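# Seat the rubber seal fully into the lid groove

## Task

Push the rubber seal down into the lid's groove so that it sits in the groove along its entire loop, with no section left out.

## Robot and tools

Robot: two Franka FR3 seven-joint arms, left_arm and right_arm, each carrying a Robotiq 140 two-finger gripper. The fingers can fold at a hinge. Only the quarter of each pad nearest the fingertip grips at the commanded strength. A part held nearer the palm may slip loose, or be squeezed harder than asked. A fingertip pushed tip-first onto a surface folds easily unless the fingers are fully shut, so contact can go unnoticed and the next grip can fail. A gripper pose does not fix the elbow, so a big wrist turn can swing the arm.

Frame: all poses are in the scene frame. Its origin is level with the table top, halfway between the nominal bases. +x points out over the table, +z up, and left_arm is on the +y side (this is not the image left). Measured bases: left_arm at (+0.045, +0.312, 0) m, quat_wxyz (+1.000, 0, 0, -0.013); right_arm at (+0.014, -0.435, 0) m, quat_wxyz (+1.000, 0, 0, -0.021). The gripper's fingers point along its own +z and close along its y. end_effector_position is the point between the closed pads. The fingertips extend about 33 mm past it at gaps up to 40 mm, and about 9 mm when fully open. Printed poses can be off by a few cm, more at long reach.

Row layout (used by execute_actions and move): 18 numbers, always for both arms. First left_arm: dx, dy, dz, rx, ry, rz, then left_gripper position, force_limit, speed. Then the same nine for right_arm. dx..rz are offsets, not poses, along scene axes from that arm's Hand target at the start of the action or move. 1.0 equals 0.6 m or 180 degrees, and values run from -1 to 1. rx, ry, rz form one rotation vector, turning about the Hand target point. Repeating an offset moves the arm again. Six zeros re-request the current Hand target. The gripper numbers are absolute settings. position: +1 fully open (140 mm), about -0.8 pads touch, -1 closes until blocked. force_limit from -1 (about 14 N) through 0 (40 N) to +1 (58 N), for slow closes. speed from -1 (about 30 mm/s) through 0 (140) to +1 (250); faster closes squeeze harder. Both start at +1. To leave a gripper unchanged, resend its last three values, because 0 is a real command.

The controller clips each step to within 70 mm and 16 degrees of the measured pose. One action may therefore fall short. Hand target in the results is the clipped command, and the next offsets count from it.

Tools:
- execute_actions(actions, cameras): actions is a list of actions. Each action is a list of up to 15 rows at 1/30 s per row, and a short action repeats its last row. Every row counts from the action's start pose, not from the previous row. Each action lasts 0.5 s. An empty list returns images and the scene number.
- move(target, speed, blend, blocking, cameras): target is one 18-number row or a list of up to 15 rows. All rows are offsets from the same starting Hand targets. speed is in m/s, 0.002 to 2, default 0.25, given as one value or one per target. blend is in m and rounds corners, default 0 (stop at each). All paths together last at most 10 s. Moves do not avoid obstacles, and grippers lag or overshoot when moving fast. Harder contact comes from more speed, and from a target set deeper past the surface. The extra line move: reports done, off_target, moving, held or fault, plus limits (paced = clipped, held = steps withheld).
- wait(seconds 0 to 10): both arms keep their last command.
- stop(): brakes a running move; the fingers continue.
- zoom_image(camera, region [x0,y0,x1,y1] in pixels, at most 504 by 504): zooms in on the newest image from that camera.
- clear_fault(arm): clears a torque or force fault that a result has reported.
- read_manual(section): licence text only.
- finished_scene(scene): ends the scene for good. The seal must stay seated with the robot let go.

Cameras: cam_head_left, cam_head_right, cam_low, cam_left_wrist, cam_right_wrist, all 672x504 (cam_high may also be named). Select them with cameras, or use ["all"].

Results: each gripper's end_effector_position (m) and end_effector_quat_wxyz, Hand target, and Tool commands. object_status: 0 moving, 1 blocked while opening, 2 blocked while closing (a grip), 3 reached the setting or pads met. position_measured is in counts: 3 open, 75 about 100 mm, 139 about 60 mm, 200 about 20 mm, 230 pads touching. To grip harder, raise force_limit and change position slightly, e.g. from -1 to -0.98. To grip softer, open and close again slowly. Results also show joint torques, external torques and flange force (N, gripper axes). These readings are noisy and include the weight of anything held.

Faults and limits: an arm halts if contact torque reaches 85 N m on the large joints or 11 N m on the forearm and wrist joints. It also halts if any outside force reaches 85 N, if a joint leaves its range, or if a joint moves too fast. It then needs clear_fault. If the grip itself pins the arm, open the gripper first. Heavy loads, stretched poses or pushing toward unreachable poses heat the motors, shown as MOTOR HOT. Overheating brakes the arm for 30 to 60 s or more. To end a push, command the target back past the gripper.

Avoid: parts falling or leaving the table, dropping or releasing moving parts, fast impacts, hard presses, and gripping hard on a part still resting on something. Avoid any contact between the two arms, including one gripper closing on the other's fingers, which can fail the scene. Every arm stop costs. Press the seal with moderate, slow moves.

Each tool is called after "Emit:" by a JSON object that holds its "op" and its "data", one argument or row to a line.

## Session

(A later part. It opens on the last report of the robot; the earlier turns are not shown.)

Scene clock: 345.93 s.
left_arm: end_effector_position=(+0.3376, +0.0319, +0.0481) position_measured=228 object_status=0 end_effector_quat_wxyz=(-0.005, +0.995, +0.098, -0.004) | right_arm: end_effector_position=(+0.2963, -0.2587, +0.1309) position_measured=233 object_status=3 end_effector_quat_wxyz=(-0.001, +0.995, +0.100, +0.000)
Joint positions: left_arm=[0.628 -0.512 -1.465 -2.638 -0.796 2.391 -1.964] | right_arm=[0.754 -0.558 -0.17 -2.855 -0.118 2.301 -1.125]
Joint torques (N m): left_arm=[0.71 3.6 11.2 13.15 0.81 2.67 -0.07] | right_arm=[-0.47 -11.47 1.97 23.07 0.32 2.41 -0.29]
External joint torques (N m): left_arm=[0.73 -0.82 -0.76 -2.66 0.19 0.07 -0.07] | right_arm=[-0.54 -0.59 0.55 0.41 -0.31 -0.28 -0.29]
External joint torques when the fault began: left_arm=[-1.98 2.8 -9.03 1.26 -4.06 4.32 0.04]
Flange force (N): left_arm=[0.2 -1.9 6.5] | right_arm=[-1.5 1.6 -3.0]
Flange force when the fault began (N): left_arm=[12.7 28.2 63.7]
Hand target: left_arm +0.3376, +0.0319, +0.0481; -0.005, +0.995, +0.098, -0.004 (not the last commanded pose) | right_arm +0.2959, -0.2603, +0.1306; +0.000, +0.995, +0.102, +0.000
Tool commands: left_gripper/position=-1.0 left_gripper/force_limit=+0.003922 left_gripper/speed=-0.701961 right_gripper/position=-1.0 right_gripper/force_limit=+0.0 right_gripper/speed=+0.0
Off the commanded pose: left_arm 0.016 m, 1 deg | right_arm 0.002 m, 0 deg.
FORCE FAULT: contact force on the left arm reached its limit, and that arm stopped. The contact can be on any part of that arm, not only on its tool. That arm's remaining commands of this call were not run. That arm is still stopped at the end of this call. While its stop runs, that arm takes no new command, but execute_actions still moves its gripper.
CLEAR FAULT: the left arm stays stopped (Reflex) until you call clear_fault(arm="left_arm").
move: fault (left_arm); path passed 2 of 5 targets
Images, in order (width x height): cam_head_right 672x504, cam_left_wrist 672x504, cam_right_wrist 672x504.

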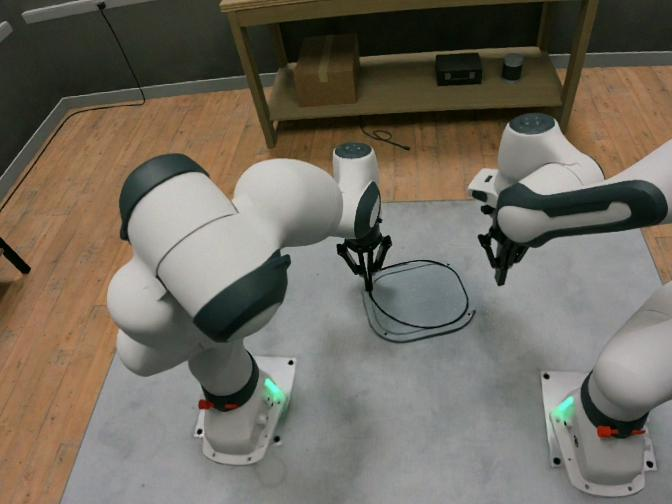

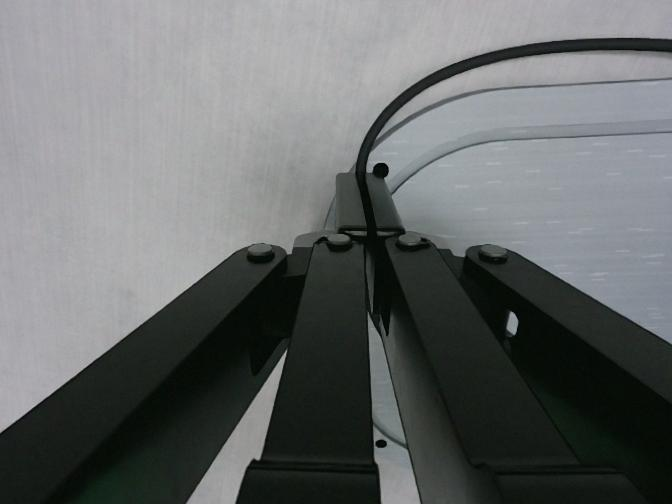

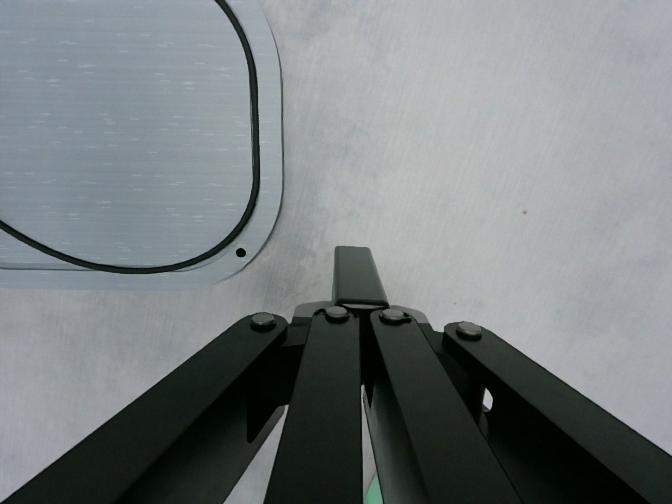

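Emit:
{"op": "clear_fault", "data": {
  "arm": "left_arm"
}}

Emit:
{"op": "move", "data": {
  "target": [
    [0,0,0.006,0,0,0,-1,0,-0.7,0,0,0,0,0,0,-1,0,0],
    [-0.035,0.0063,0.006,0,0,0,-1,0,-0.7,0,0,0,0,0,0,-1,0,0],
    [-0.035,0.0063,-0.002,0,0,0,-1,0,-0.7,0,0,0,0,0,0,-1,0,0]
  ],
  "speed": [0.05,0.04,0.03],
  "cameras": ["cam_left_wrist","cam_head_right","cam_right_wrist"]
}}

Emit:
{"op": "zoom_image", "data": {
  "camera": "cam_head_right",
  "region": [350, 240, 490, 360]
}}

Emit:
{"op": "zoom_image", "data": {
  "camera": "cam_left_wrist",
  "region": [280, 0, 580, 250]
}}

Scene clock: 354.60 s.
left_arm: end_effector_position=(+0.3376, +0.0319, +0.0481) position_measured=228 object_status=2 end_effector_quat_wxyz=(-0.005, +0.995, +0.098, -0.004) | right_arm: end_effector_position=(+0.2963, -0.2587, +0.1309) position_measured=233 object_status=3 end_effector_quat_wxyz=(-0.001, +0.995, +0.100, +0.000)
Joint positions: left_arm=[0.628 -0.512 -1.465 -2.638 -0.796 2.391 -1.964] | right_arm=[0.754 -0.558 -0.17 -2.855 -0.118 2.301 -1.125]
Joint torques (N m): left_arm=[0.7 3.62 11.24 13.15 0.8 2.67 -0.02] | right_arm=[-0.52 -11.44 2.01 23.1 0.33 2.42 -0.24]
External joint torques (N m): left_arm=[0.66 -0.77 -0.78 -2.61 0.19 0.06 -0.02] | right_arm=[-0.52 -0.62 0.64 0.52 -0.3 -0.26 -0.24]
Flange force (N): left_arm=[0.1 -1.9 6.4] | right_arm=[-1.4 1.3 -3.2]
Hand target: left_arm +0.3376, +0.0319, +0.0481; -0.005, +0.995, +0.098, -0.004 (not the last commanded pose) | right_arm +0.2959, -0.2603, +0.1306; +0.000, +0.995, +0.102, +0.000
Tool commands: left_gripper/position=-1.0 left_gripper/force_limit=+0.003922 left_gripper/speed=-0.701961 right_gripper/position=-1.0 right_gripper/force_limit=+0.0 right_gripper/speed=+0.0
Off the commanded pose: left_arm 0.016 m, 1 deg | right_arm 0.002 m, 0 deg.
FORCE FAULT, CONTINUED: the left arm's stop, for the force fault that an earlier result reported, is over. The call counts as one of the actions that you can send in this scene. That arm's target is now where it stood when the stop ended, not its last command. That arm accepts commands again.
CLEAR FAULT: your call cleared the left arm's force fault. If the contact force or a joint's load stays at its limit, that arm stops again.

Scene clock: 356.63 s.
left_arm: end_effector_position=(+0.3160, +0.0358, +0.0483) position_measured=228 object_status=2 end_effector_quat_wxyz=(-0.007, +0.996, +0.092, -0.005) | right_arm: end_effector_position=(+0.2963, -0.2587, +0.1309) position_measured=233 object_status=3 end_effector_quat_wxyz=(-0.001, +0.995, +0.100, +0.000)
Joint positions: left_arm=[0.51 -0.538 -1.396 -2.688 -0.82 2.38 -1.969] | right_arm=[0.754 -0.558 -0.17 -2.855 -0.118 2.301 -1.125]
Joint torques (N m): left_arm=[1.32 3.3 9.64 13.45 -0.11 3.76 -0.18] | right_arm=[-0.49 -11.42 1.98 23.02 0.33 2.42 -0.28]
External joint torques (N m): left_arm=[1.37 0.21 -2.19 -2.02 -0.73 1.17 -0.17] | right_arm=[-0.48 -0.55 0.63 0.42 -0.29 -0.26 -0.28]
Flange force (N): left_arm=[7.1 6.5 22.1] | right_arm=[-1.4 1.3 -2.9]
Hand target: left_arm +0.3166, +0.0357, +0.0469; -0.005, +0.995, +0.098, -0.004 | right_arm +0.2959, -0.2603, +0.1306; +0.000, +0.995, +0.102, +0.000
Off the commanded pose: left_arm 0.002 m, 1 deg | right_arm 0.002 m, 0 deg.
move: done
Images, in order (width x height): cam_head_right 672x504, cam_left_wrist 672x504, cam_right_wrist 672x504.

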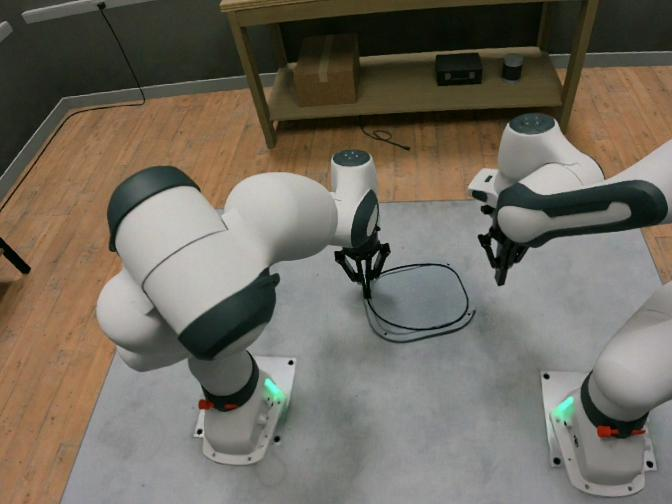

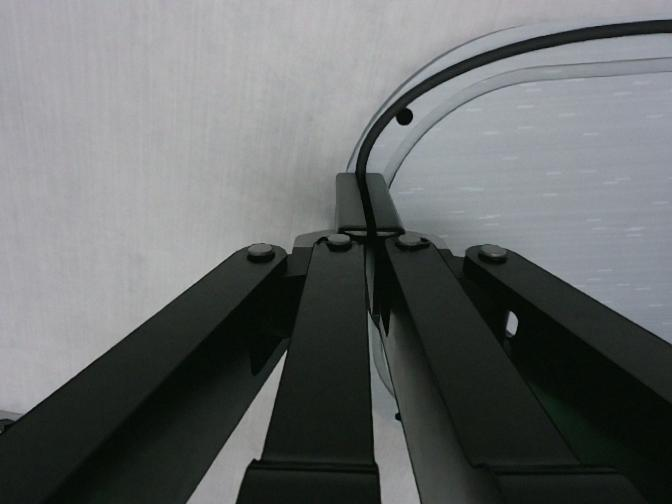

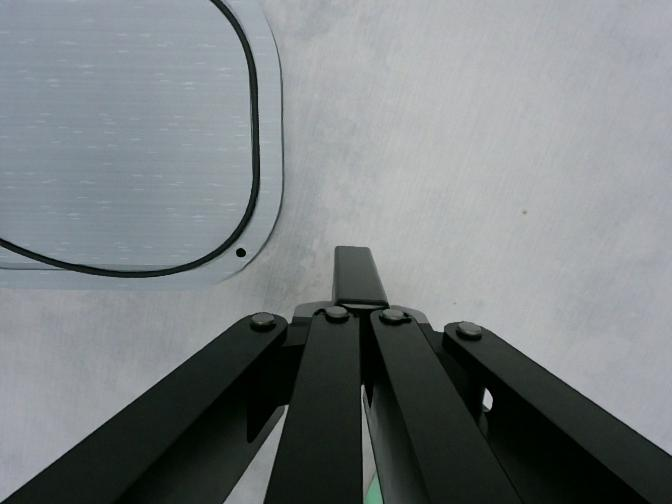

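Scaled by 3.600 from the camera's 672x504 image, which has a finer 960x720 frame.

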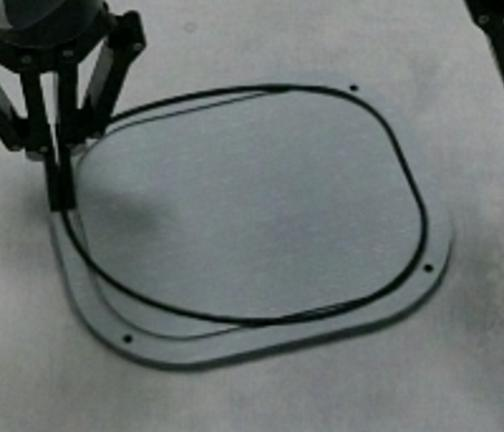

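Scaled by 1.680 from the camera's 672x504 image, which has a finer 960x720 frame.

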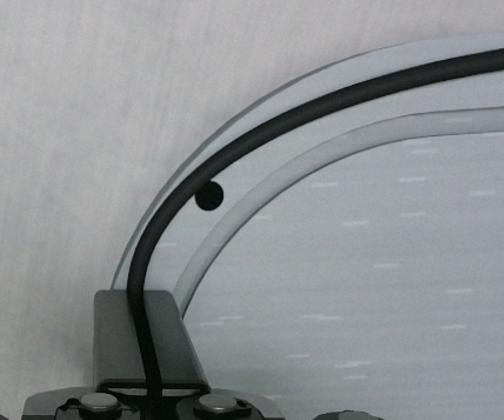

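Emit:
{"op": "move", "data": {
  "target": [
    [0,0,0.006,0,0,0,-1,0,-0.7,0,0,0,0,0,0,-1,0,0],
    [-0.0213,-0.021,0.006,0,0,0,-1,0,-0.7,0,0,0,0,0,0,-1,0,0],
    [-0.0213,-0.021,-0.0005,0,0,0,-1,0,-0.7,0,0,0,0,0,0,-1,0,0]
  ],
  "speed": [0.05,0.04,0.03],
  "cameras": ["cam_left_wrist","cam_head_right"]
}}

Emit:
{"op": "zoom_image", "data": {
  "camera": "cam_head_right",
  "region": [350, 240, 490, 360]
}}

Emit:
{"op": "zoom_image", "data": {
  "camera": "cam_left_wrist",
  "region": [280, 0, 580, 250]
}}

Scene clock: 365.20 s.
left_arm: end_effector_position=(+0.3037, +0.0242, +0.0481) position_measured=228 object_status=2 end_effector_quat_wxyz=(-0.008, +0.996, +0.092, -0.005) | right_arm: end_effector_position=(+0.2963, -0.2587, +0.1309) position_measured=233 object_status=3 end_effector_quat_wxyz=(-0.001, +0.995, +0.100, +0.000)
Joint positions: left_arm=[0.473 -0.55 -1.403 -2.686 -0.833 2.37 -2.003] | right_arm=[0.754 -0.558 -0.17 -2.855 -0.118 2.301 -1.125]
Joint velocities: left_arm=[0.001 0.001 0 0.002 0 -0.003 -0.003] | right_arm=[within noise]
Joint torques (N m): left_arm=[1.09 4.2 9.22 14.18 -0.45 3.84 -0.13] | right_arm=[-0.52 -11.42 1.97 23.04 0.32 2.42 -0.27]
External joint torques (N m): left_arm=[1.06 0.73 -2.95 -1.12 -1.08 1.24 -0.13] | right_arm=[-0.49 -0.54 0.64 0.44 -0.31 -0.25 -0.27]
Flange force (N): left_arm=[8.3 10.7 26.1] | right_arm=[-1.3 1.3 -2.9]
Hand target: left_arm +0.3038, +0.0231, +0.0466; -0.005, +0.995, +0.098, -0.004 | right_arm +0.2959, -0.2603, +0.1306; +0.000, +0.995, +0.102, +0.000
Off the commanded pose: left_arm 0.002 m, 1 deg | right_arm 0.002 m, 0 deg.
move: done
Images, in order (width x height): cam_head_right 672x504, cam_left_wrist 672x504.

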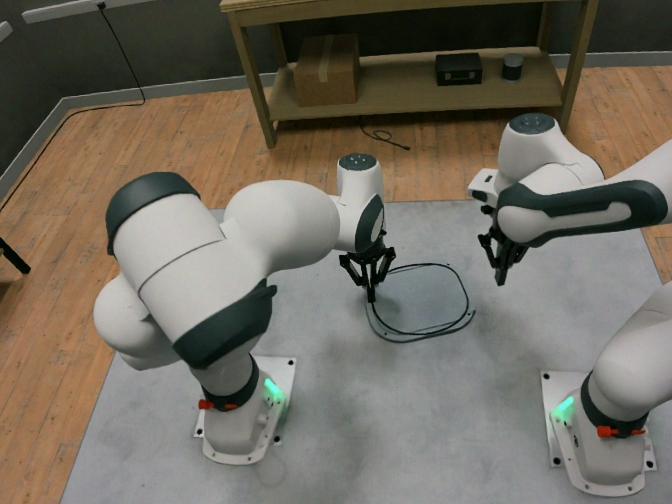

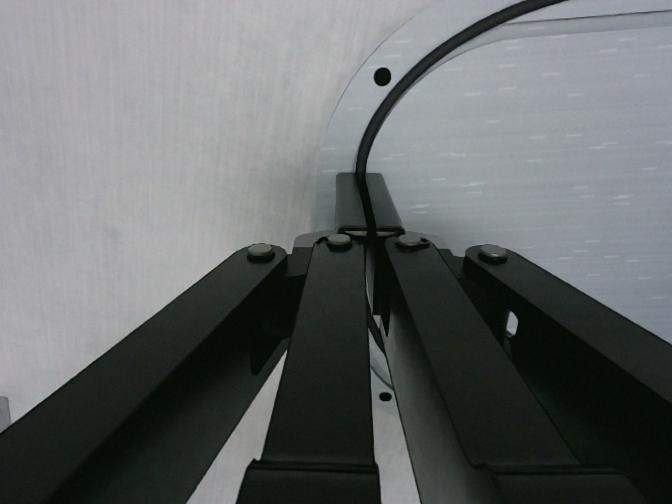

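Scaled by 3.600 from the camera's 672x504 image, which has a finer 960x720 frame.

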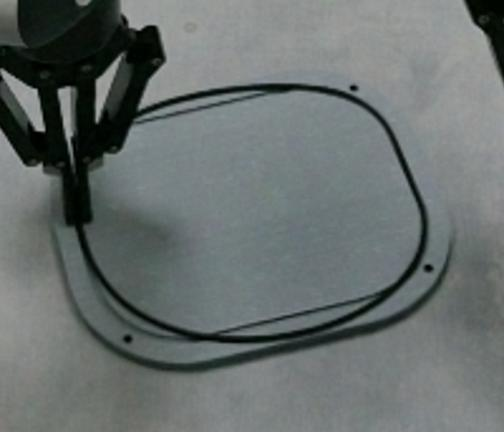

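Scaled by 1.680 from the camera's 672x504 image, which has a finer 960x720 frame.

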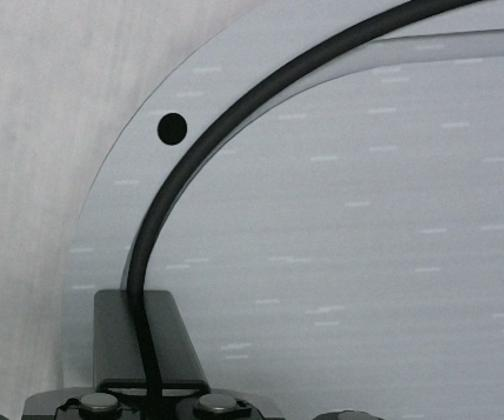

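Emit:
{"op": "move", "data": {
  "target": [
    [0,0,0,0,0,0,-1,0,-0.7,0.0315,0.0932,-0.1293,0,0,0,-1,0,0],
    [0,0,0,0,0,0,-1,0,-0.7,0.0315,0.0932,-0.1482,0,0,0,-1,0,0],
    [0,0,0,0,0,0,-1,0,-0.7,-0.0055,0.098,-0.1293,0,0,-0.1,-1,0,0],
    [0,0,0,0,0,0,-1,0,-0.7,-0.0055,0.098,-0.1472,0,0,-0.1,-1,0,0],
    [0,0,0,0,0,0,-1,0,-0.7,-0.0343,0.1142,-0.1293,0,0,-0.25,-1,0,0],
    [0,0,0,0,0,0,-1,0,-0.7,-0.0343,0.1142,-0.1463,0,0,-0.25,-1,0,0],
    [0,0,0,0,0,0,-1,0,-0.7,-0.0343,0.1142,-0.1293,0,0,-0.25,-1,0,0],
    [0,0,0,0,0,0,-1,0,-0.7,-0.1,0.1,-0.08,0,0,-0.25,-1,0,0]
  ],
  "speed": [0.18,0.04,0.1,0.04,0.1,0.04,0.08,0.15],
  "blend": [0.003,0,0.003,0,0.003,0,0,0],
  "cameras": ["cam_right_wrist"]
}}

Emit:
{"op": "zoom_image", "data": {
  "camera": "cam_right_wrist",
  "region": [60, 0, 460, 330]
}}

Scene clock: 402.13 s.
left_arm: end_effector_position=(+0.3037, +0.0242, +0.0481) position_measured=228 object_status=2 end_effector_quat_wxyz=(-0.008, +0.996, +0.093, -0.005) | right_arm: end_effector_position=(+0.2377, -0.2001, +0.0829) position_measured=233 object_status=3 end_effector_quat_wxyz=(-0.001, +0.959, -0.284, +0.001)
Joint positions: left_arm=[0.474 -0.55 -1.403 -2.686 -0.833 2.37 -2.004] | right_arm=[0.721 -0.461 0.156 -2.934 0.111 2.477 -0.262]
Joint velocities: left_arm=[within noise] | right_arm=[0 0 -0.001 0.001 0.002 -0.004 0.006]
Joint torques (N m): left_arm=[1.16 4.17 8.82 13.79 -0.48 3.8 -0.24] | right_arm=[0.15 -12.57 -0.62 21.12 0.83 2.38 0.11]
External joint torques (N m): left_arm=[1.16 0.74 -3.32 -1.51 -1.11 1.21 -0.24] | right_arm=[0.13 -0.57 1.06 0.51 0.36 -0.23 0.11]
Flange force (N): left_arm=[8.6 11.4 28.2] | right_arm=[-2.9 0.3 -2.9]
Hand target: left_arm +0.3038, +0.0231, +0.0466; -0.005, +0.995, +0.098, -0.004 | right_arm +0.2359, -0.2003, +0.0826; +0.000, +0.958, -0.287, -0.001
Off the commanded pose: left_arm 0.002 m, 1 deg | right_arm 0.002 m, 0 deg.
move: done
Images, in order (width x height): cam_right_wrist 672x504.

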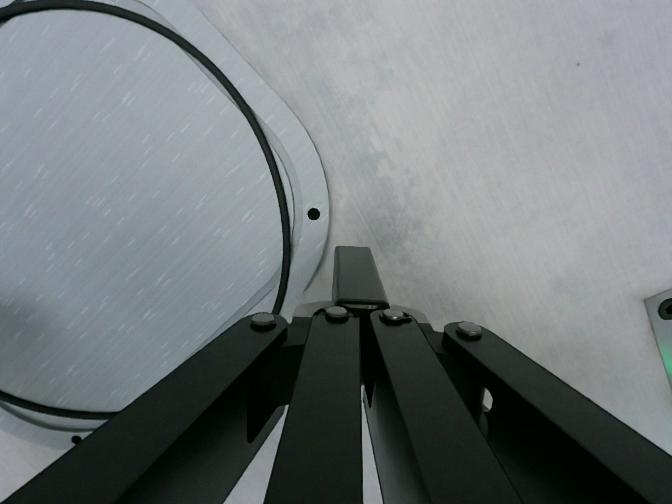

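Scaled by 1.260 from the camera's 672x504 image, which has a finer 960x720 frame.

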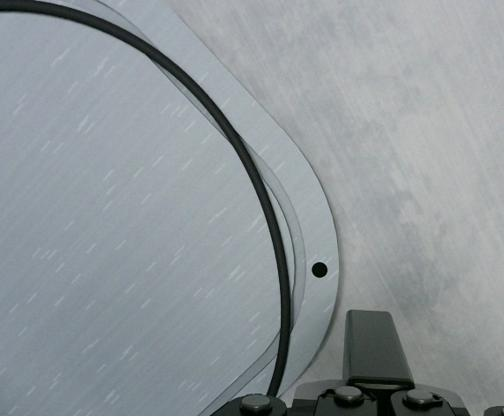

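Emit:
{"op": "move", "data": {
  "target": [
    [0,0,0,0,0,0,-1,0,-0.7,0.1835,0.0032,-0.051,0,0,0.245,-1,0,0],
    [0,0,0,0,0,0,-1,0,-0.7,0.1835,0.0032,-0.0625,0,0,0.245,-1,0,0],
    [0,0,0,0,0,0,-1,0,-0.7,0.1812,0.0147,-0.069,0,0,0.245,-1,0,0],
    [0,0,0,0,0,0,-1,0,-0.7,0.1568,-0.001,-0.051,0,0,0.245,-1,0,0],
    [0,0,0,0,0,0,-1,0,-0.7,0.1568,-0.001,-0.0625,0,0,0.245,-1,0,0],
    [0,0,0,0,0,0,-1,0,-0.7,0.1545,0.0105,-0.069,0,0,0.245,-1,0,0],
    [0,0,0,0,0,0,-1,0,-0.7,0.1545,0.0105,-0.051,0,0,0.245,-1,0,0],
    [0,0,0,0,0,0,-1,0,-0.7,0.05,0.03,0,0,0,0.1,-1,0,0]
  ],
  "speed": [0.15,0.05,0.03,0.1,0.05,0.03,0.08,0.15],
  "blend": [0.003,0,0,0.003,0,0,0,0],
  "cameras": ["cam_right_wrist","cam_head_right"]
}}

Emit:
{"op": "zoom_image", "data": {
  "camera": "cam_right_wrist",
  "region": [60, 0, 460, 330]
}}

Emit:
{"op": "zoom_image", "data": {
  "camera": "cam_head_right",
  "region": [350, 240, 490, 360]
}}

Scene clock: 436.60 s.
left_arm: end_effector_position=(+0.3044, +0.0242, +0.0481) position_measured=228 object_status=2 end_effector_quat_wxyz=(-0.007, +0.996, +0.093, -0.004) | right_arm: end_effector_position=(+0.2668, -0.1816, +0.0827) position_measured=233 object_status=3 end_effector_quat_wxyz=(+0.000, +0.992, -0.129, +0.001)
Joint positions: left_arm=[0.475 -0.55 -1.404 -2.685 -0.834 2.372 -2.004] | right_arm=[0.76 -0.338 0.076 -2.834 0.04 2.498 -0.554]
Joint velocities: left_arm=[within noise] | right_arm=[0 -0.001 -0.002 0 0.001 -0.001 0.008]
Joint torques (N m): left_arm=[0.47 4.24 9.22 13.74 -0.38 3.01 -0.21] | right_arm=[-0.43 -17.03 0.25 21.01 0.83 2.38 0.09]
External joint torques (N m): left_arm=[0.41 0.79 -2.98 -1.64 -1.01 0.4 -0.2] | right_arm=[-0.47 -0.87 1.05 0.58 0.36 -0.26 0.09]
Flange force (N): left_arm=[4.2 7.6 20.9] | right_arm=[-1.9 0.1 -3.8]
Hand target: left_arm +0.3038, +0.0231, +0.0466; -0.005, +0.995, +0.098, -0.004 | right_arm +0.2659, -0.1823, +0.0826; +0.000, +0.991, -0.133, -0.001
Off the commanded pose: left_arm 0.002 m, 1 deg | right_arm 0.001 m, 1 deg.
move: done
Images, in order (width x height): cam_head_right 672x504, cam_right_wrist 672x504.

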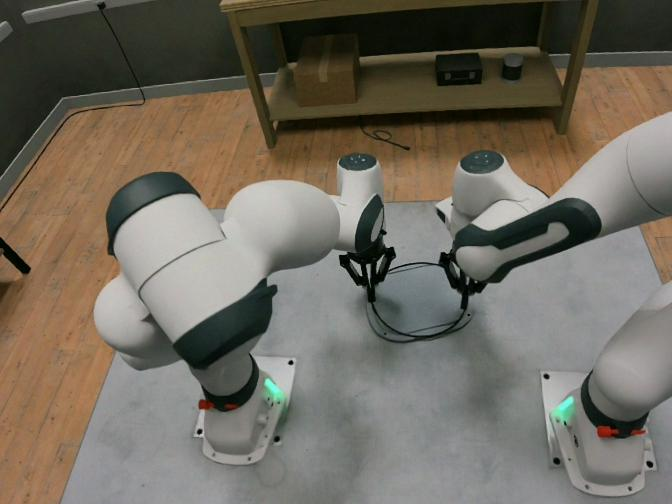

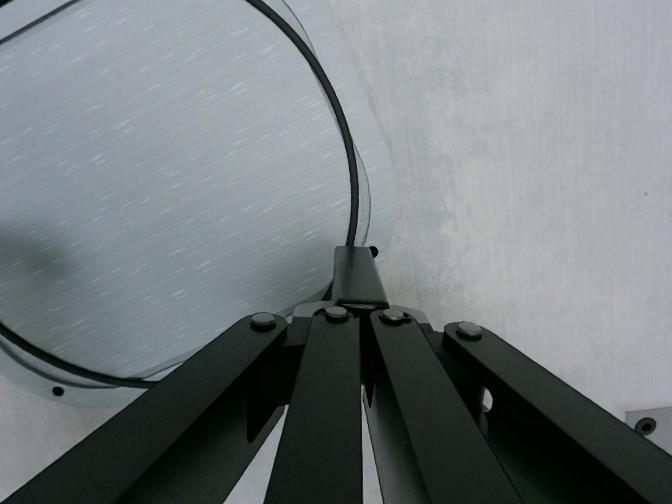

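Scaled by 1.260 from the camera's 672x504 image, which has a finer 960x720 frame.

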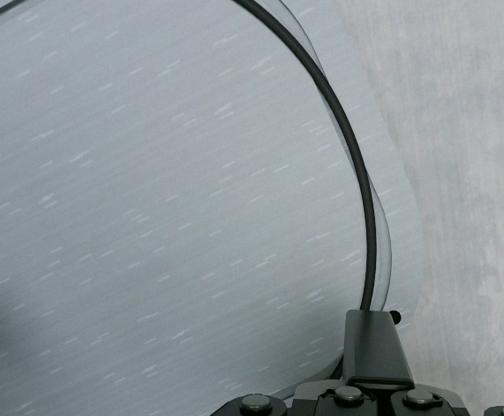

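Scaled by 3.600 from the camera's 672x504 image, which has a finer 960x720 frame.

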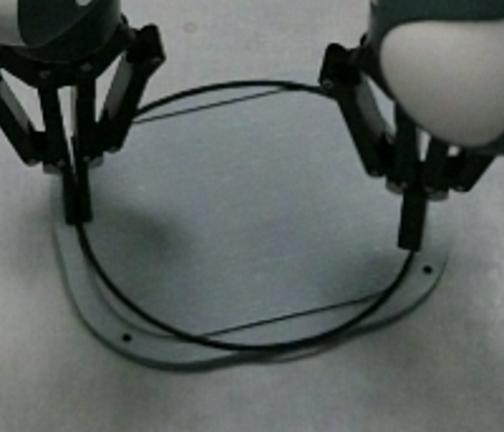

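Emit:
{"op": "move", "data": {
  "target": [
    [0,0,0,0,0,0,-1,0,-0.7,0.0,0.04,0.04,0,0,-0.2,-0.45,0,0],
    [0,0,0,0,0,0,-1,0,-0.7,-0.03,0.13,0.02,0,0,-0.353,-0.45,0,0]
  ],
  "speed": 0.2,
  "blend": [0.02,0],
  "cameras": ["cam_right_wrist"]
}}

Scene clock: 453.60 s.
left_arm: end_effector_position=(+0.3044, +0.0242, +0.0481) position_measured=228 object_status=2 end_effector_quat_wxyz=(-0.007, +0.996, +0.093, -0.004) | right_arm: end_effector_position=(+0.2482, -0.1040, +0.0947) position_measured=186 object_status=3 end_effector_quat_wxyz=(-0.001, +0.774, -0.633, +0.000)
Joint positions: left_arm=[0.475 -0.55 -1.404 -2.685 -0.834 2.372 -2.004] | right_arm=[0.387 -0.27 0.636 -2.676 0.249 2.444 0.572]
Joint velocities: left_arm=[within noise] | right_arm=[0.001 -0.001 -0.001 0.001 -0.001 0 0.008]
Joint torques (N m): left_arm=[0.47 4.27 9.24 13.75 -0.37 3 -0.21] | right_arm=[-0.51 -14.76 -3.36 21.87 0.47 2.27 0.1]
External joint torques (N m): left_arm=[0.47 0.79 -2.9 -1.57 -1.01 0.41 -0.21] | right_arm=[-0.48 0.14 0.78 1.2 -0.02 -0.27 0.1]
Flange force (N): left_arm=[4.4 7.7 20.8] | right_arm=[-4.5 -3.7 -0.3]
Hand target: left_arm +0.3038, +0.0231, +0.0466; -0.005, +0.995, +0.098, -0.004 | right_arm +0.2479, -0.1043, +0.0946; +0.000, +0.772, -0.635, -0.001
Off the commanded pose: left_arm 0.002 m, 1 deg | right_arm 0.000 m, 0 deg.
move: done
Images, in order (width x height): cam_right_wrist 672x504.

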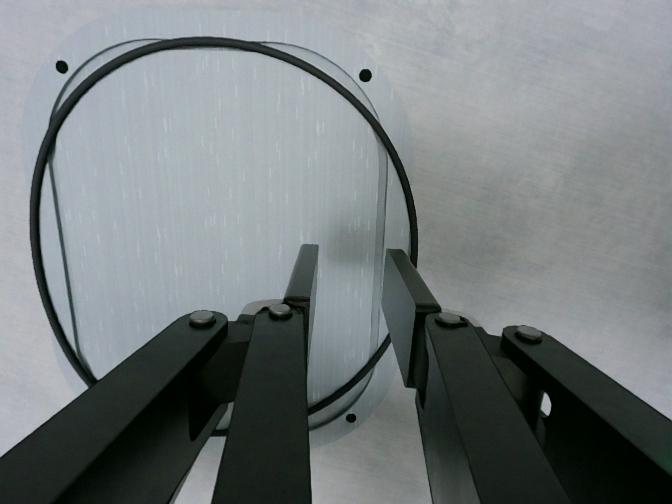

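Emit:
{"op": "move", "data": {
  "target": [
    [0,0,0,0,0,0,-1,0,-0.7,-0.054,-0.011,-0.05,0,0,0,-0.45,0,0],
    [0,0,0,0,0,0,-1,0,-0.7,-0.054,-0.011,-0.0755,0,0,0,-0.45,0,0],
    [0,0,0,0,0,0,-1,0,-0.7,-0.054,-0.011,-0.0757,0,0,0,-1,0,-0.7],
    [0,0,0,0,0,0,-1,0,-0.7,-0.054,-0.011,-0.07,0,0,0,-1,0,-0.7],
    [0,0,0,0,0,0,-1,0,-0.7,-0.0277,-0.0057,-0.07,0,0,0,-1,0,-0.7]
  ],
  "speed": [0.1,0.05,0.05,0.05,0.03],
  "cameras": ["cam_right_wrist"]
}}

Emit:
{"op": "zoom_image", "data": {
  "camera": "cam_right_wrist",
  "region": [230, 60, 480, 280]
}}

Scene clock: 470.80 s.
left_arm: end_effector_position=(+0.3044, +0.0242, +0.0481) position_measured=228 object_status=2 end_effector_quat_wxyz=(-0.007, +0.996, +0.093, -0.004) | right_arm: end_effector_position=(+0.2311, -0.1074, +0.0530) position_measured=232 object_status=3 end_effector_quat_wxyz=(-0.001, +0.772, -0.636, -0.001)
Joint positions: left_arm=[0.475 -0.55 -1.404 -2.685 -0.834 2.372 -2.004] | right_arm=[0.359 -0.186 0.707 -2.74 0.234 2.588 0.625]
Joint torques (N m): left_arm=[0.43 4.26 9.23 13.74 -0.39 3.01 -0.22] | right_arm=[-0.6 -14.28 -2.49 20.1 0.09 2.45 -0.07]
External joint torques (N m): left_arm=[0.47 0.82 -2.91 -1.64 -1.02 0.39 -0.22] | right_arm=[-0.61 0.7 0.48 1.28 -0.31 -0.08 -0.07]
Flange force (N): left_arm=[4.3 7.6 20.8] | right_arm=[-5.9 -6.5 3.6]
Hand target: left_arm +0.3038, +0.0231, +0.0466; -0.005, +0.995, +0.098, -0.004 | right_arm +0.2313, -0.1077, +0.0526; +0.000, +0.772, -0.635, -0.001
Off the commanded pose: left_arm 0.002 m, 1 deg | right_arm 0.001 m, 0 deg.
move: done
Images, in order (width x height): cam_right_wrist 672x504.

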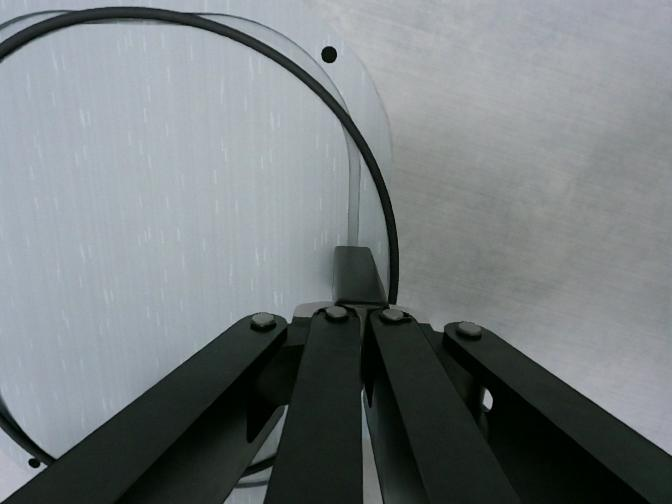

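Scaled by 2.016 from the camera's 672x504 image, which has a finer 960x720 frame.

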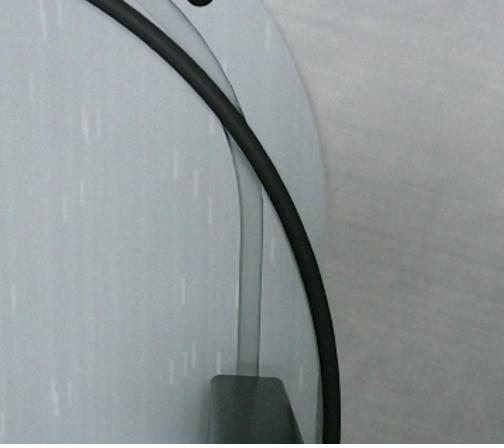

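Emit:
{"op": "move", "data": {
  "target": [
    [0,0,0,0,0,0,-1,0,-0.7,0.0,0.0,0.025,0,0,0,-0.45,0,0],
    [0,0,0,0,0,0,-1,0,-0.7,-0.027,-0.0055,0.02,0,0,0,-0.45,0,0],
    [0,0,0,0,0,0,-1,0,-0.7,-0.027,-0.0055,-0.0085,0,0,0,-0.45,0,0],
    [0,0,0,0,0,0,-1,0,-0.7,-0.027,-0.0055,-0.0087,0,0,0,-1,0,-0.7],
    [0,0,0,0,0,0,-1,0,-0.7,-0.025,-0.0055,-0.002,0,0,0,-1,0,-0.7],
    [0,0,0,0,0,0,-1,0,-0.7,-0.0,0,-0.002,0,0,0,-1,0,-0.7]
  ],
  "speed": [0.1,0.08,0.04,0.05,0.05,0.03],
  "cameras": ["cam_right_wrist"]
}}

Emit:
{"op": "zoom_image", "data": {
  "camera": "cam_right_wrist",
  "region": [230, 60, 480, 280]
}}

Scene clock: 482.90 s.
left_arm: end_effector_position=(+0.3044, +0.0242, +0.0481) position_measured=228 object_status=2 end_effector_quat_wxyz=(-0.007, +0.996, +0.093, -0.004) | right_arm: end_effector_position=(+0.2312, -0.1073, +0.0519) position_measured=232 object_status=3 end_effector_quat_wxyz=(-0.001, +0.772, -0.636, -0.001)
Joint positions: left_arm=[0.475 -0.55 -1.404 -2.685 -0.834 2.372 -2.004] | right_arm=[0.356 -0.182 0.71 -2.74 0.231 2.592 0.626]
Joint torques (N m): left_arm=[0.49 4.23 9.16 13.76 -0.37 3.01 -0.23] | right_arm=[-0.44 -14.05 -2.38 19.96 0.01 2.44 -0.06]
External joint torques (N m): left_arm=[0.44 0.76 -3 -1.47 -1 0.42 -0.23] | right_arm=[-0.4 0.9 0.58 1.21 -0.39 -0.1 -0.06]
Flange force (N): left_arm=[4.5 8.2 21.0] | right_arm=[-6.4 -6.6 4.5]
Hand target: left_arm +0.3038, +0.0231, +0.0466; -0.005, +0.995, +0.098, -0.004 | right_arm +0.2313, -0.1077, +0.0514; +0.000, +0.772, -0.635, -0.001
Off the commanded pose: left_arm 0.002 m, 1 deg | right_arm 0.001 m, 0 deg.
move: done
Images, in order (width x height): cam_right_wrist 672x504.

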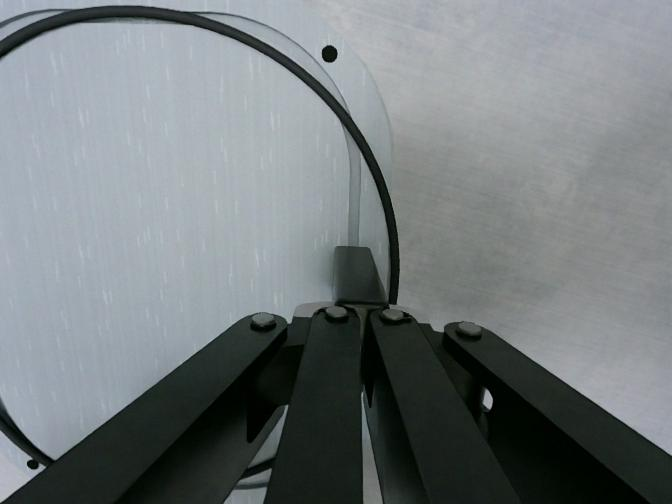

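Scaled by 2.016 from the camera's 672x504 image, which has a finer 960x720 frame.

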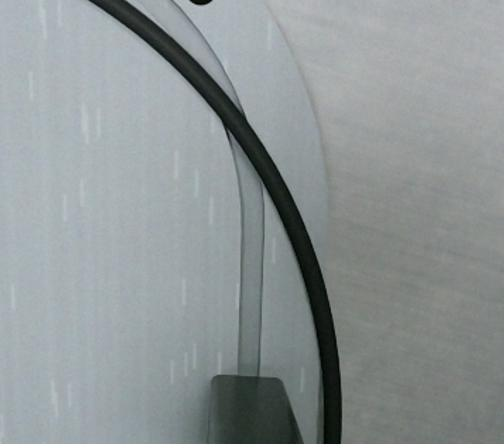

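Emit:
{"op": "move", "data": {
  "target": [
    [0,0,0,0,0,0,-1,0,-0.7,0.0,0.0,0.025,0,0,0,-0.4,0,0],
    [0,0,0,0,0,0,-1,0,-0.7,-0.032,-0.0065,0.02,0,0,0,-0.4,0,0],
    [0,0,0,0,0,0,-1,0,-0.7,-0.032,-0.0065,-0.0085,0,0,0,-0.4,0,0]
  ],
  "speed": [0.1,0.08,0.03],
  "cameras": ["cam_right_wrist","cam_low"]
}}

Emit:
{"op": "zoom_image", "data": {
  "camera": "cam_low",
  "region": [200, 170, 360, 280]
}}

Scene clock: 493.07 s.
left_arm: end_effector_position=(+0.3044, +0.0242, +0.0481) position_measured=228 object_status=2 end_effector_quat_wxyz=(-0.007, +0.996, +0.093, -0.004) | right_arm: end_effector_position=(+0.2118, -0.1113, +0.0470) position_measured=179 object_status=3 end_effector_quat_wxyz=(+0.000, +0.773, -0.634, -0.001)
Joint positions: left_arm=[0.475 -0.55 -1.404 -2.685 -0.834 2.372 -2.004] | right_arm=[0.397 -0.21 0.719 -2.781 0.277 2.605 0.627]
Joint velocities: left_arm=[within noise] | right_arm=[-0.001 0 0.002 0 0 0.004 0.005]
Joint torques (N m): left_arm=[0.51 4.25 9.18 13.71 -0.37 3.01 -0.26] | right_arm=[-0.54 -13.12 -2.24 19.12 0.04 2.58 0.12]
External joint torques (N m): left_arm=[0.53 0.78 -2.97 -1.66 -1 0.41 -0.26] | right_arm=[-0.52 0.8 1.07 0.67 -0.35 0.04 0.12]
Flange force (N): left_arm=[4.6 8.0 21.3] | right_arm=[-6.8 -5.3 6.2]
Hand target: left_arm +0.3038, +0.0231, +0.0466; -0.005, +0.995, +0.098, -0.004 | right_arm +0.2121, -0.1116, +0.0463; +0.000, +0.772, -0.635, -0.001
Off the commanded pose: left_arm 0.002 m, 1 deg | right_arm 0.001 m, 0 deg.
move: done
Images, in order (width x height): cam_low 672x504, cam_right_wrist 672x504.

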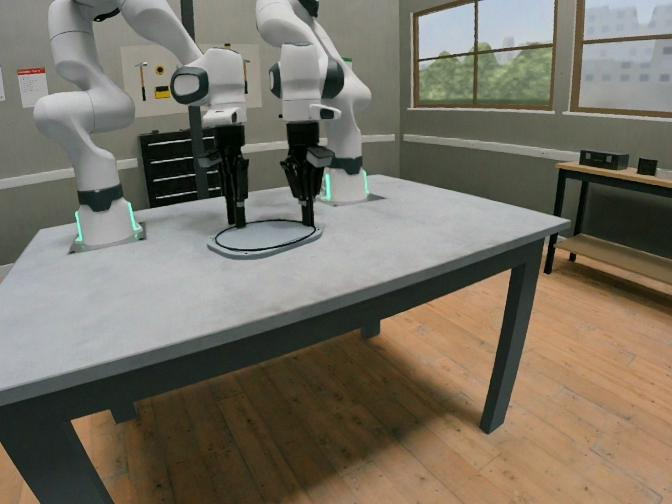

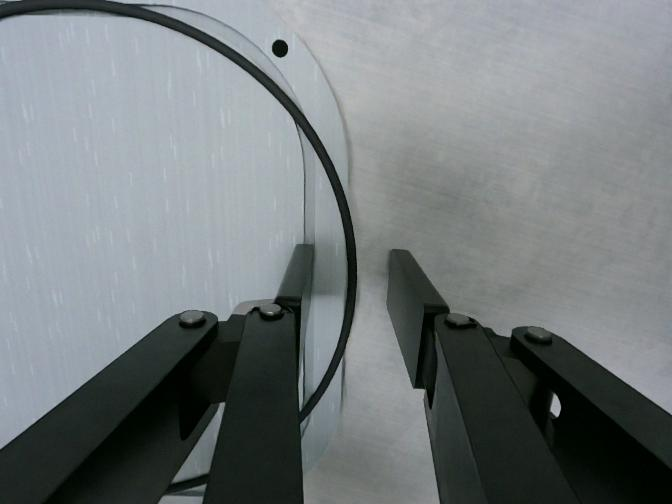

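Scaled by 3.150 from the camera's 672x504 image, which has a finer 960x720 frame.

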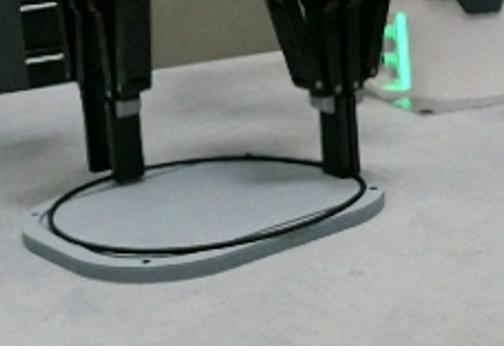

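Emit:
{"op": "move", "data": {
  "target": [
    [0,0,0,0,0,0,-1,0,-0.7,0,0,-0.0008,0,0,0,-1,0,-0.8],
    [0,0,0,0,0,0,-1,0,-0.7,0.002,0,0.007,0,0,0,-1,0,-0.8],
    [0,0,0,0,0,0,-1,0,-0.7,0.032,0.0065,0.007,0,0,0,-1,0,-0.8]
  ],
  "speed": 0.04,
  "cameras": ["cam_right_wrist"]
}}

Emit:
{"op": "zoom_image", "data": {
  "camera": "cam_right_wrist",
  "region": [0, 0, 480, 350]
}}

Scene clock: 501.77 s.
left_arm: end_effector_position=(+0.3044, +0.0242, +0.0481) position_measured=228 object_status=2 end_effector_quat_wxyz=(-0.007, +0.996, +0.093, -0.004) | right_arm: end_effector_position=(+0.2312, -0.1075, +0.0509) position_measured=229 object_status=2 end_effector_quat_wxyz=(-0.001, +0.772, -0.636, -0.001)
Joint positions: left_arm=[0.475 -0.55 -1.404 -2.685 -0.834 2.372 -2.004] | right_arm=[0.353 -0.179 0.713 -2.741 0.229 2.595 0.627]
Joint velocities: left_arm=[within noise] | right_arm=[0 -0.001 0.001 0 -0.005 0 0]
Joint torques (N m): left_arm=[0.47 4.24 9.2 13.7 -0.37 3.01 -0.24] | right_arm=[-0.7 -14.2 -2.13 19.91 0.1 2.47 -0.08]
External joint torques (N m): left_arm=[0.57 0.79 -2.88 -1.73 -1.01 0.41 -0.24] | right_arm=[-0.67 0.78 0.79 1.13 -0.29 -0.08 -0.08]
Flange force (N): left_arm=[4.6 7.6 21.1] | right_arm=[-6.2 -6.4 4.5]
Hand target: left_arm +0.3038, +0.0231, +0.0466; -0.005, +0.995, +0.098, -0.004 | right_arm +0.2313, -0.1077, +0.0505; +0.000, +0.772, -0.635, -0.001
Off the commanded pose: left_arm 0.002 m, 1 deg | right_arm 0.000 m, 0 deg.
move: done
Images, in order (width x height): cam_right_wrist 672x504.

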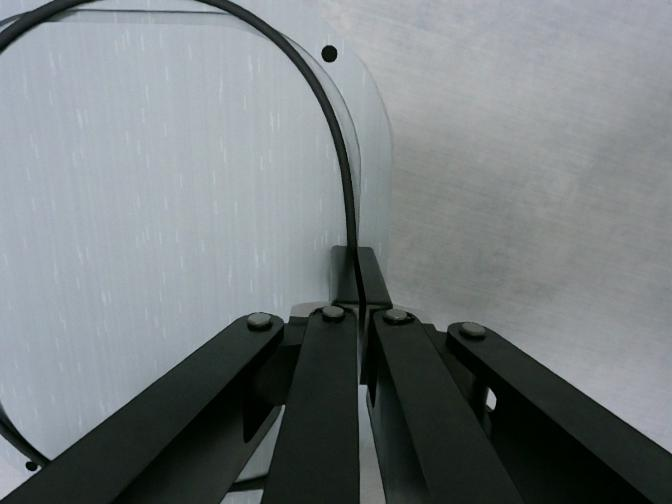

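Scaled by 1.050 from the camera's 672x504 image, which has a finer 960x720 frame.

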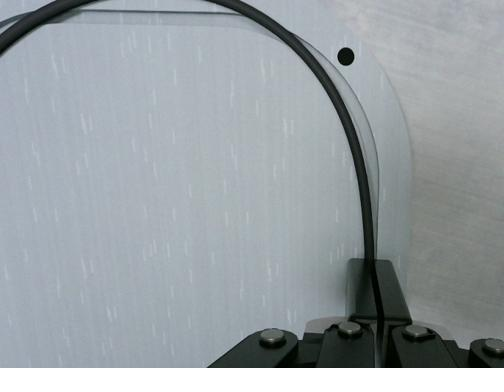

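Emit:
{"op": "move", "data": {
  "target": [
    [0,0,0,0,0,0,-1,0,-0.7,-0.0012,-0.0002,-0.0068,0,0,0,-1,0,-0.8],
    [0,0,0,0,0,0,-1,0,-0.7,-0.0012,-0.0002,-0.0035,0,0,0,-0.55,0,-0.6],
    [0,0,0,0,0,0,-1,0,-0.7,-0.0012,-0.0002,0.025,0,0,0,-0.55,0,-0.6],
    [0,0,0,0,0,0,-1,0,-0.7,-0.0012,-0.0002,0.025,0,0,0,-1,0,0],
    [0,0,0,0,0,0,-1,0,-0.7,-0.0012,-0.0002,-0.0098,0,0,0,-1,0,0],
    [0,0,0,0,0,0,-1,0,-0.7,-0.0012,-0.0002,0.005,0,0,0,-1,0,0],
    [0,0,0,0,0,0,-1,0,-0.7,0,0.06,0.06,0,0,0,-1,0,0]
  ],
  "speed": [0.03,0.05,0.08,0.08,0.04,0.08,0.15],
  "cameras": ["cam_right_wrist"]
}}

Emit:
{"op": "zoom_image", "data": {
  "camera": "cam_right_wrist",
  "region": [0, 0, 480, 350]
}}

Scene clock: 516.70 s.
left_arm: end_effector_position=(+0.3044, +0.0242, +0.0481) position_measured=228 object_status=2 end_effector_quat_wxyz=(-0.007, +0.996, +0.093, -0.004) | right_arm: end_effector_position=(+0.2311, -0.0711, +0.0864) position_measured=233 object_status=3 end_effector_quat_wxyz=(-0.001, +0.773, -0.634, -0.002)
Joint positions: left_arm=[0.475 -0.55 -1.404 -2.685 -0.834 2.372 -2.004] | right_arm=[0.358 -0.197 0.737 -2.626 0.218 2.471 0.675]
Joint velocities: left_arm=[within noise] | right_arm=[-0.001 0 0 0 -0.001 -0.003 0.006]
Joint torques (N m): left_arm=[0.47 4.24 9.2 13.71 -0.36 2.99 -0.22] | right_arm=[-0.54 -15.18 -2.66 21.67 0.11 2.22 0.17]
External joint torques (N m): left_arm=[0.44 0.73 -2.97 -1.6 -1 0.39 -0.21] | right_arm=[-0.58 0.03 0.81 1.25 -0.36 -0.3 0.17]
Flange force (N): left_arm=[4.2 7.7 20.8] | right_arm=[-5.9 -4.5 0.5]
Hand target: left_arm +0.3038, +0.0231, +0.0466; -0.005, +0.995, +0.098, -0.004 | right_arm +0.2313, -0.0717, +0.0865; +0.000, +0.772, -0.635, -0.001
Off the commanded pose: left_arm 0.002 m, 1 deg | right_arm 0.001 m, 0 deg.
move: done
Images, in order (width x height): cam_right_wrist 672x504.

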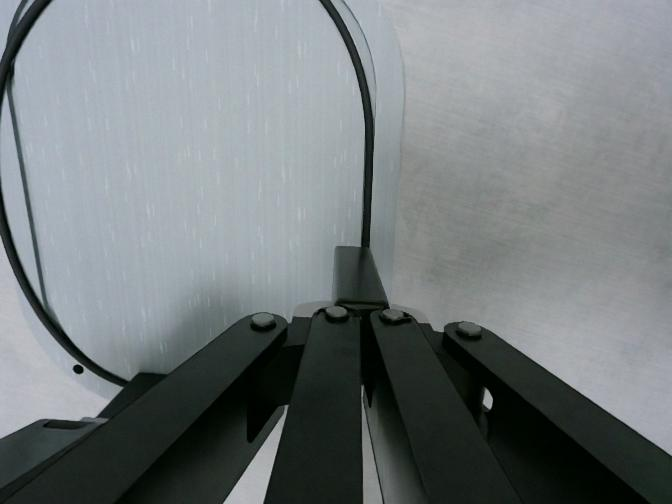

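Scaled by 1.050 from the camera's 672x504 image, which has a finer 960x720 frame.

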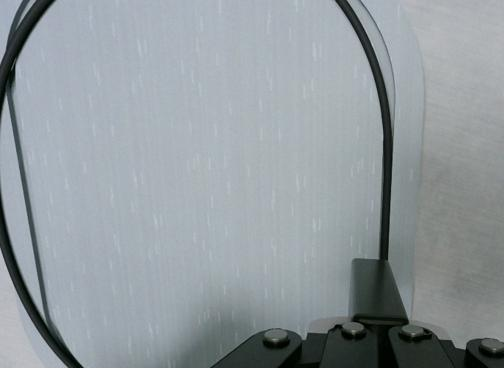

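Emit:
{"op": "move", "data": {
  "target": [
    [0,0,0,0,0,0,-1,0,-0.7,0.0063,-0.0923,-0.0558,0,0,0,-1,0,0],
    [0,0,0,0,0,0,-1,0,-0.7,0.0063,-0.0923,-0.0695,0,0,0,-1,0,0],
    [0,0,0,0,0,0,-1,0,-0.7,0.013,-0.125,-0.0558,0,0,0,-1,0,0],
    [0,0,0,0,0,0,-1,0,-0.7,0.013,-0.125,-0.0695,0,0,0,-1,0,0],
    [0,0,0,0,0,0,-1,0,-0.7,0.02,-0.1523,-0.0558,0,0,0.055,-1,0,0],
    [0,0,0,0,0,0,-1,0,-0.7,0.02,-0.1523,-0.0695,0,0,0.055,-1,0,0],
    [0,0,0,0,0,0,-1,0,-0.7,0.02,-0.1523,-0.0558,0,0,0.055,-1,0,0],
    [0,0,0,0,0,0,-1,0,-0.7,0.0,-0.06,0.0,0,0,0.055,-1,0,0]
  ],
  "speed": [0.15,0.04,0.1,0.04,0.1,0.04,0.08,0.15],
  "blend": [0.003,0,0.003,0,0.003,0,0,0],
  "cameras": ["cam_right_wrist"]
}}

Emit:
{"op": "zoom_image", "data": {
  "camera": "cam_right_wrist",
  "region": [0, 0, 480, 350]
}}

Scene clock: 547.20 s.
left_arm: end_effector_position=(+0.3044, +0.0242, +0.0481) position_measured=228 object_status=2 end_effector_quat_wxyz=(-0.007, +0.996, +0.093, -0.004) | right_arm: end_effector_position=(+0.2316, -0.1071, +0.0869) position_measured=233 object_status=3 end_effector_quat_wxyz=(-0.002, +0.825, -0.565, -0.001)
Joint positions: left_arm=[0.475 -0.55 -1.404 -2.685 -0.834 2.372 -2.004] | right_arm=[0.458 -0.283 0.602 -2.719 0.259 2.471 0.424]
Joint velocities: left_arm=[within noise] | right_arm=[0 0 0 0.002 -0.001 -0.001 0.006]
Joint torques (N m): left_arm=[0.46 4.3 9.22 13.75 -0.37 3.01 -0.17] | right_arm=[-0.52 -14.46 -3.11 21.67 0.47 2.24 -0.01]
External joint torques (N m): left_arm=[0.52 0.89 -2.89 -1.61 -1 0.41 -0.17] | right_arm=[-0.49 0.25 0.9 1.34 0 -0.32 -0.01]
Flange force (N): left_arm=[4.8 7.7 21.1] | right_arm=[-4.2 -4.8 -0.2]
Hand target: left_arm +0.3038, +0.0231, +0.0466; -0.005, +0.995, +0.098, -0.004 | right_arm +0.2313, -0.1077, +0.0865; +0.000, +0.824, -0.566, -0.001
Off the commanded pose: left_arm 0.002 m, 1 deg | right_arm 0.001 m, 0 deg.
move: done
Images, in order (width x height): cam_right_wrist 672x504.

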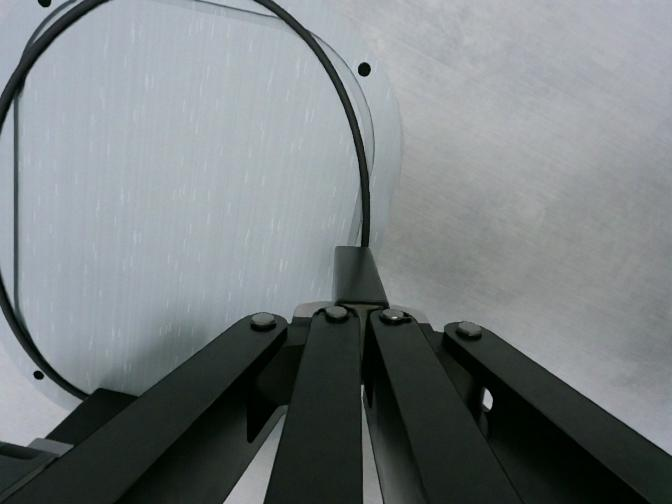

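Scaled by 1.050 from the camera's 672x504 image, which has a finer 960x720 frame.

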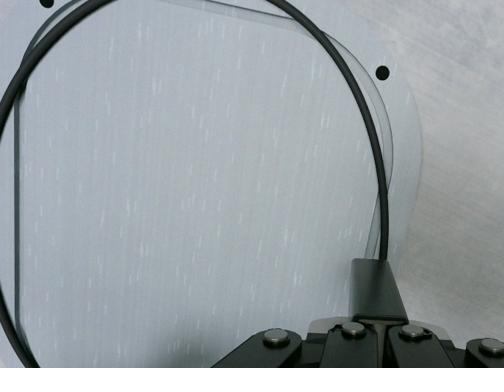

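Emit:
{"op": "move", "data": {
  "target": [
    [0,0,0,0,0,0,-1,0,-0.7,-0.0068,-0.001,-0.0558,0,0,-0.05,-1,0,0],
    [0,0,0,0,0,0,-1,0,-0.7,-0.0068,-0.001,-0.0665,0,0,-0.05,-1,0,0],
    [0,0,0,0,0,0,-1,0,-0.7,0.003,0.001,-0.0733,0,0,-0.05,-1,0,0],
    [0,0,0,0,0,0,-1,0,-0.7,-0.0002,-0.0337,-0.0558,0,0,-0.05,-1,0,0],
    [0,0,0,0,0,0,-1,0,-0.7,-0.0002,-0.0337,-0.0665,0,0,-0.05,-1,0,0],
    [0,0,0,0,0,0,-1,0,-0.7,0.0097,-0.0317,-0.0733,0,0,-0.05,-1,0,0],
    [0,0,0,0,0,0,-1,0,-0.7,0.0065,-0.0663,-0.0558,0,0,-0.05,-1,0,0],
    [0,0,0,0,0,0,-1,0,-0.7,0.0065,-0.0663,-0.0665,0,0,-0.05,-1,0,0],
    [0,0,0,0,0,0,-1,0,-0.7,0.0163,-0.0643,-0.0733,0,0,-0.05,-1,0,0],
    [0,0,0,0,0,0,-1,0,-0.7,0.0163,-0.0643,-0.0558,0,0,-0.05,-1,0,0],
    [0,0,0,0,0,0,-1,0,-0.7,0.0,0.0,0.0,0,0,-0.05,-1,0,0]
  ],
  "speed": [0.15,0.06,0.03,0.1,0.06,0.03,0.1,0.06,0.03,0.1,0.15],
  "blend": [0.003,0,0,0.003,0,0,0.003,0,0,0,0],
  "cameras": ["cam_right_wrist"]
}}

Emit:
{"op": "zoom_image", "data": {
  "camera": "cam_right_wrist",
  "region": [0, 0, 480, 350]
}}

Scene clock: 572.10 s.
left_arm: end_effector_position=(+0.3044, +0.0242, +0.0481) position_measured=228 object_status=2 end_effector_quat_wxyz=(-0.007, +0.996, +0.093, -0.004) | right_arm: end_effector_position=(+0.2314, -0.1077, +0.0860) position_measured=233 object_status=3 end_effector_quat_wxyz=(+0.000, +0.779, -0.626, +0.000)
Joint positions: left_arm=[0.475 -0.55 -1.404 -2.685 -0.834 2.372 -2.004] | right_arm=[0.424 -0.287 0.638 -2.718 0.274 2.468 0.568]
Joint velocities: left_arm=[within noise] | right_arm=[0.001 0.001 0 0 -0.001 0 0.006]
Joint torques (N m): left_arm=[0.49 4.27 9.19 13.74 -0.37 3.01 -0.21] | right_arm=[-0.37 -14.38 -3.71 21.43 0.51 2.27 0.06]
External joint torques (N m): left_arm=[0.51 0.77 -2.93 -1.58 -1 0.42 -0.21] | right_arm=[-0.31 -0.31 0.58 1.2 0.04 -0.27 0.06]
Flange force (N): left_arm=[4.6 7.9 21.0] | right_arm=[-3.1 -2.1 -1.9]
Hand target: left_arm +0.3038, +0.0231, +0.0466; -0.005, +0.995, +0.098, -0.004 | right_arm +0.2313, -0.1077, +0.0865; +0.000, +0.777, -0.629, -0.001
Off the commanded pose: left_arm 0.002 m, 1 deg | right_arm 0.000 m, 0 deg.
move: done
Images, in order (width x height): cam_right_wrist 672x504.

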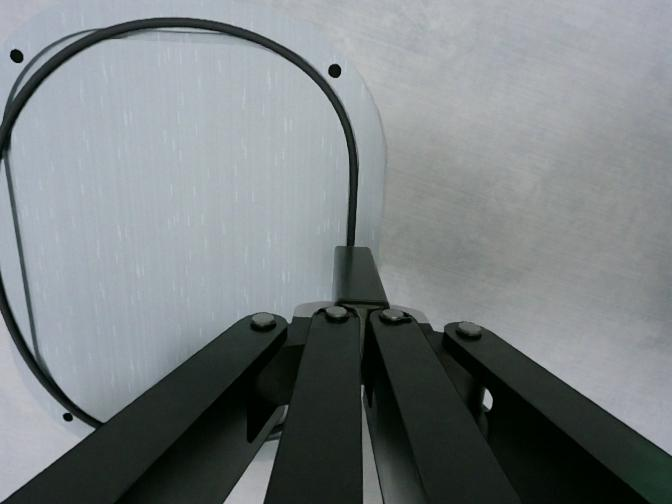

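Scaled by 1.050 from the camera's 672x504 image, which has a finer 960x720 frame.

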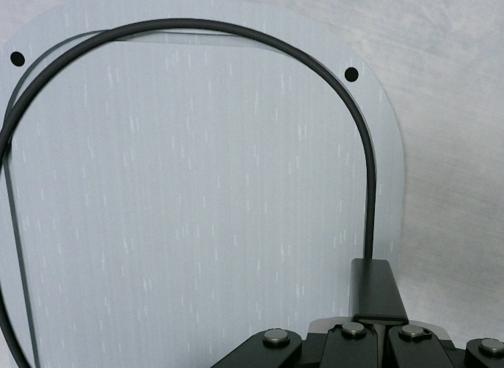

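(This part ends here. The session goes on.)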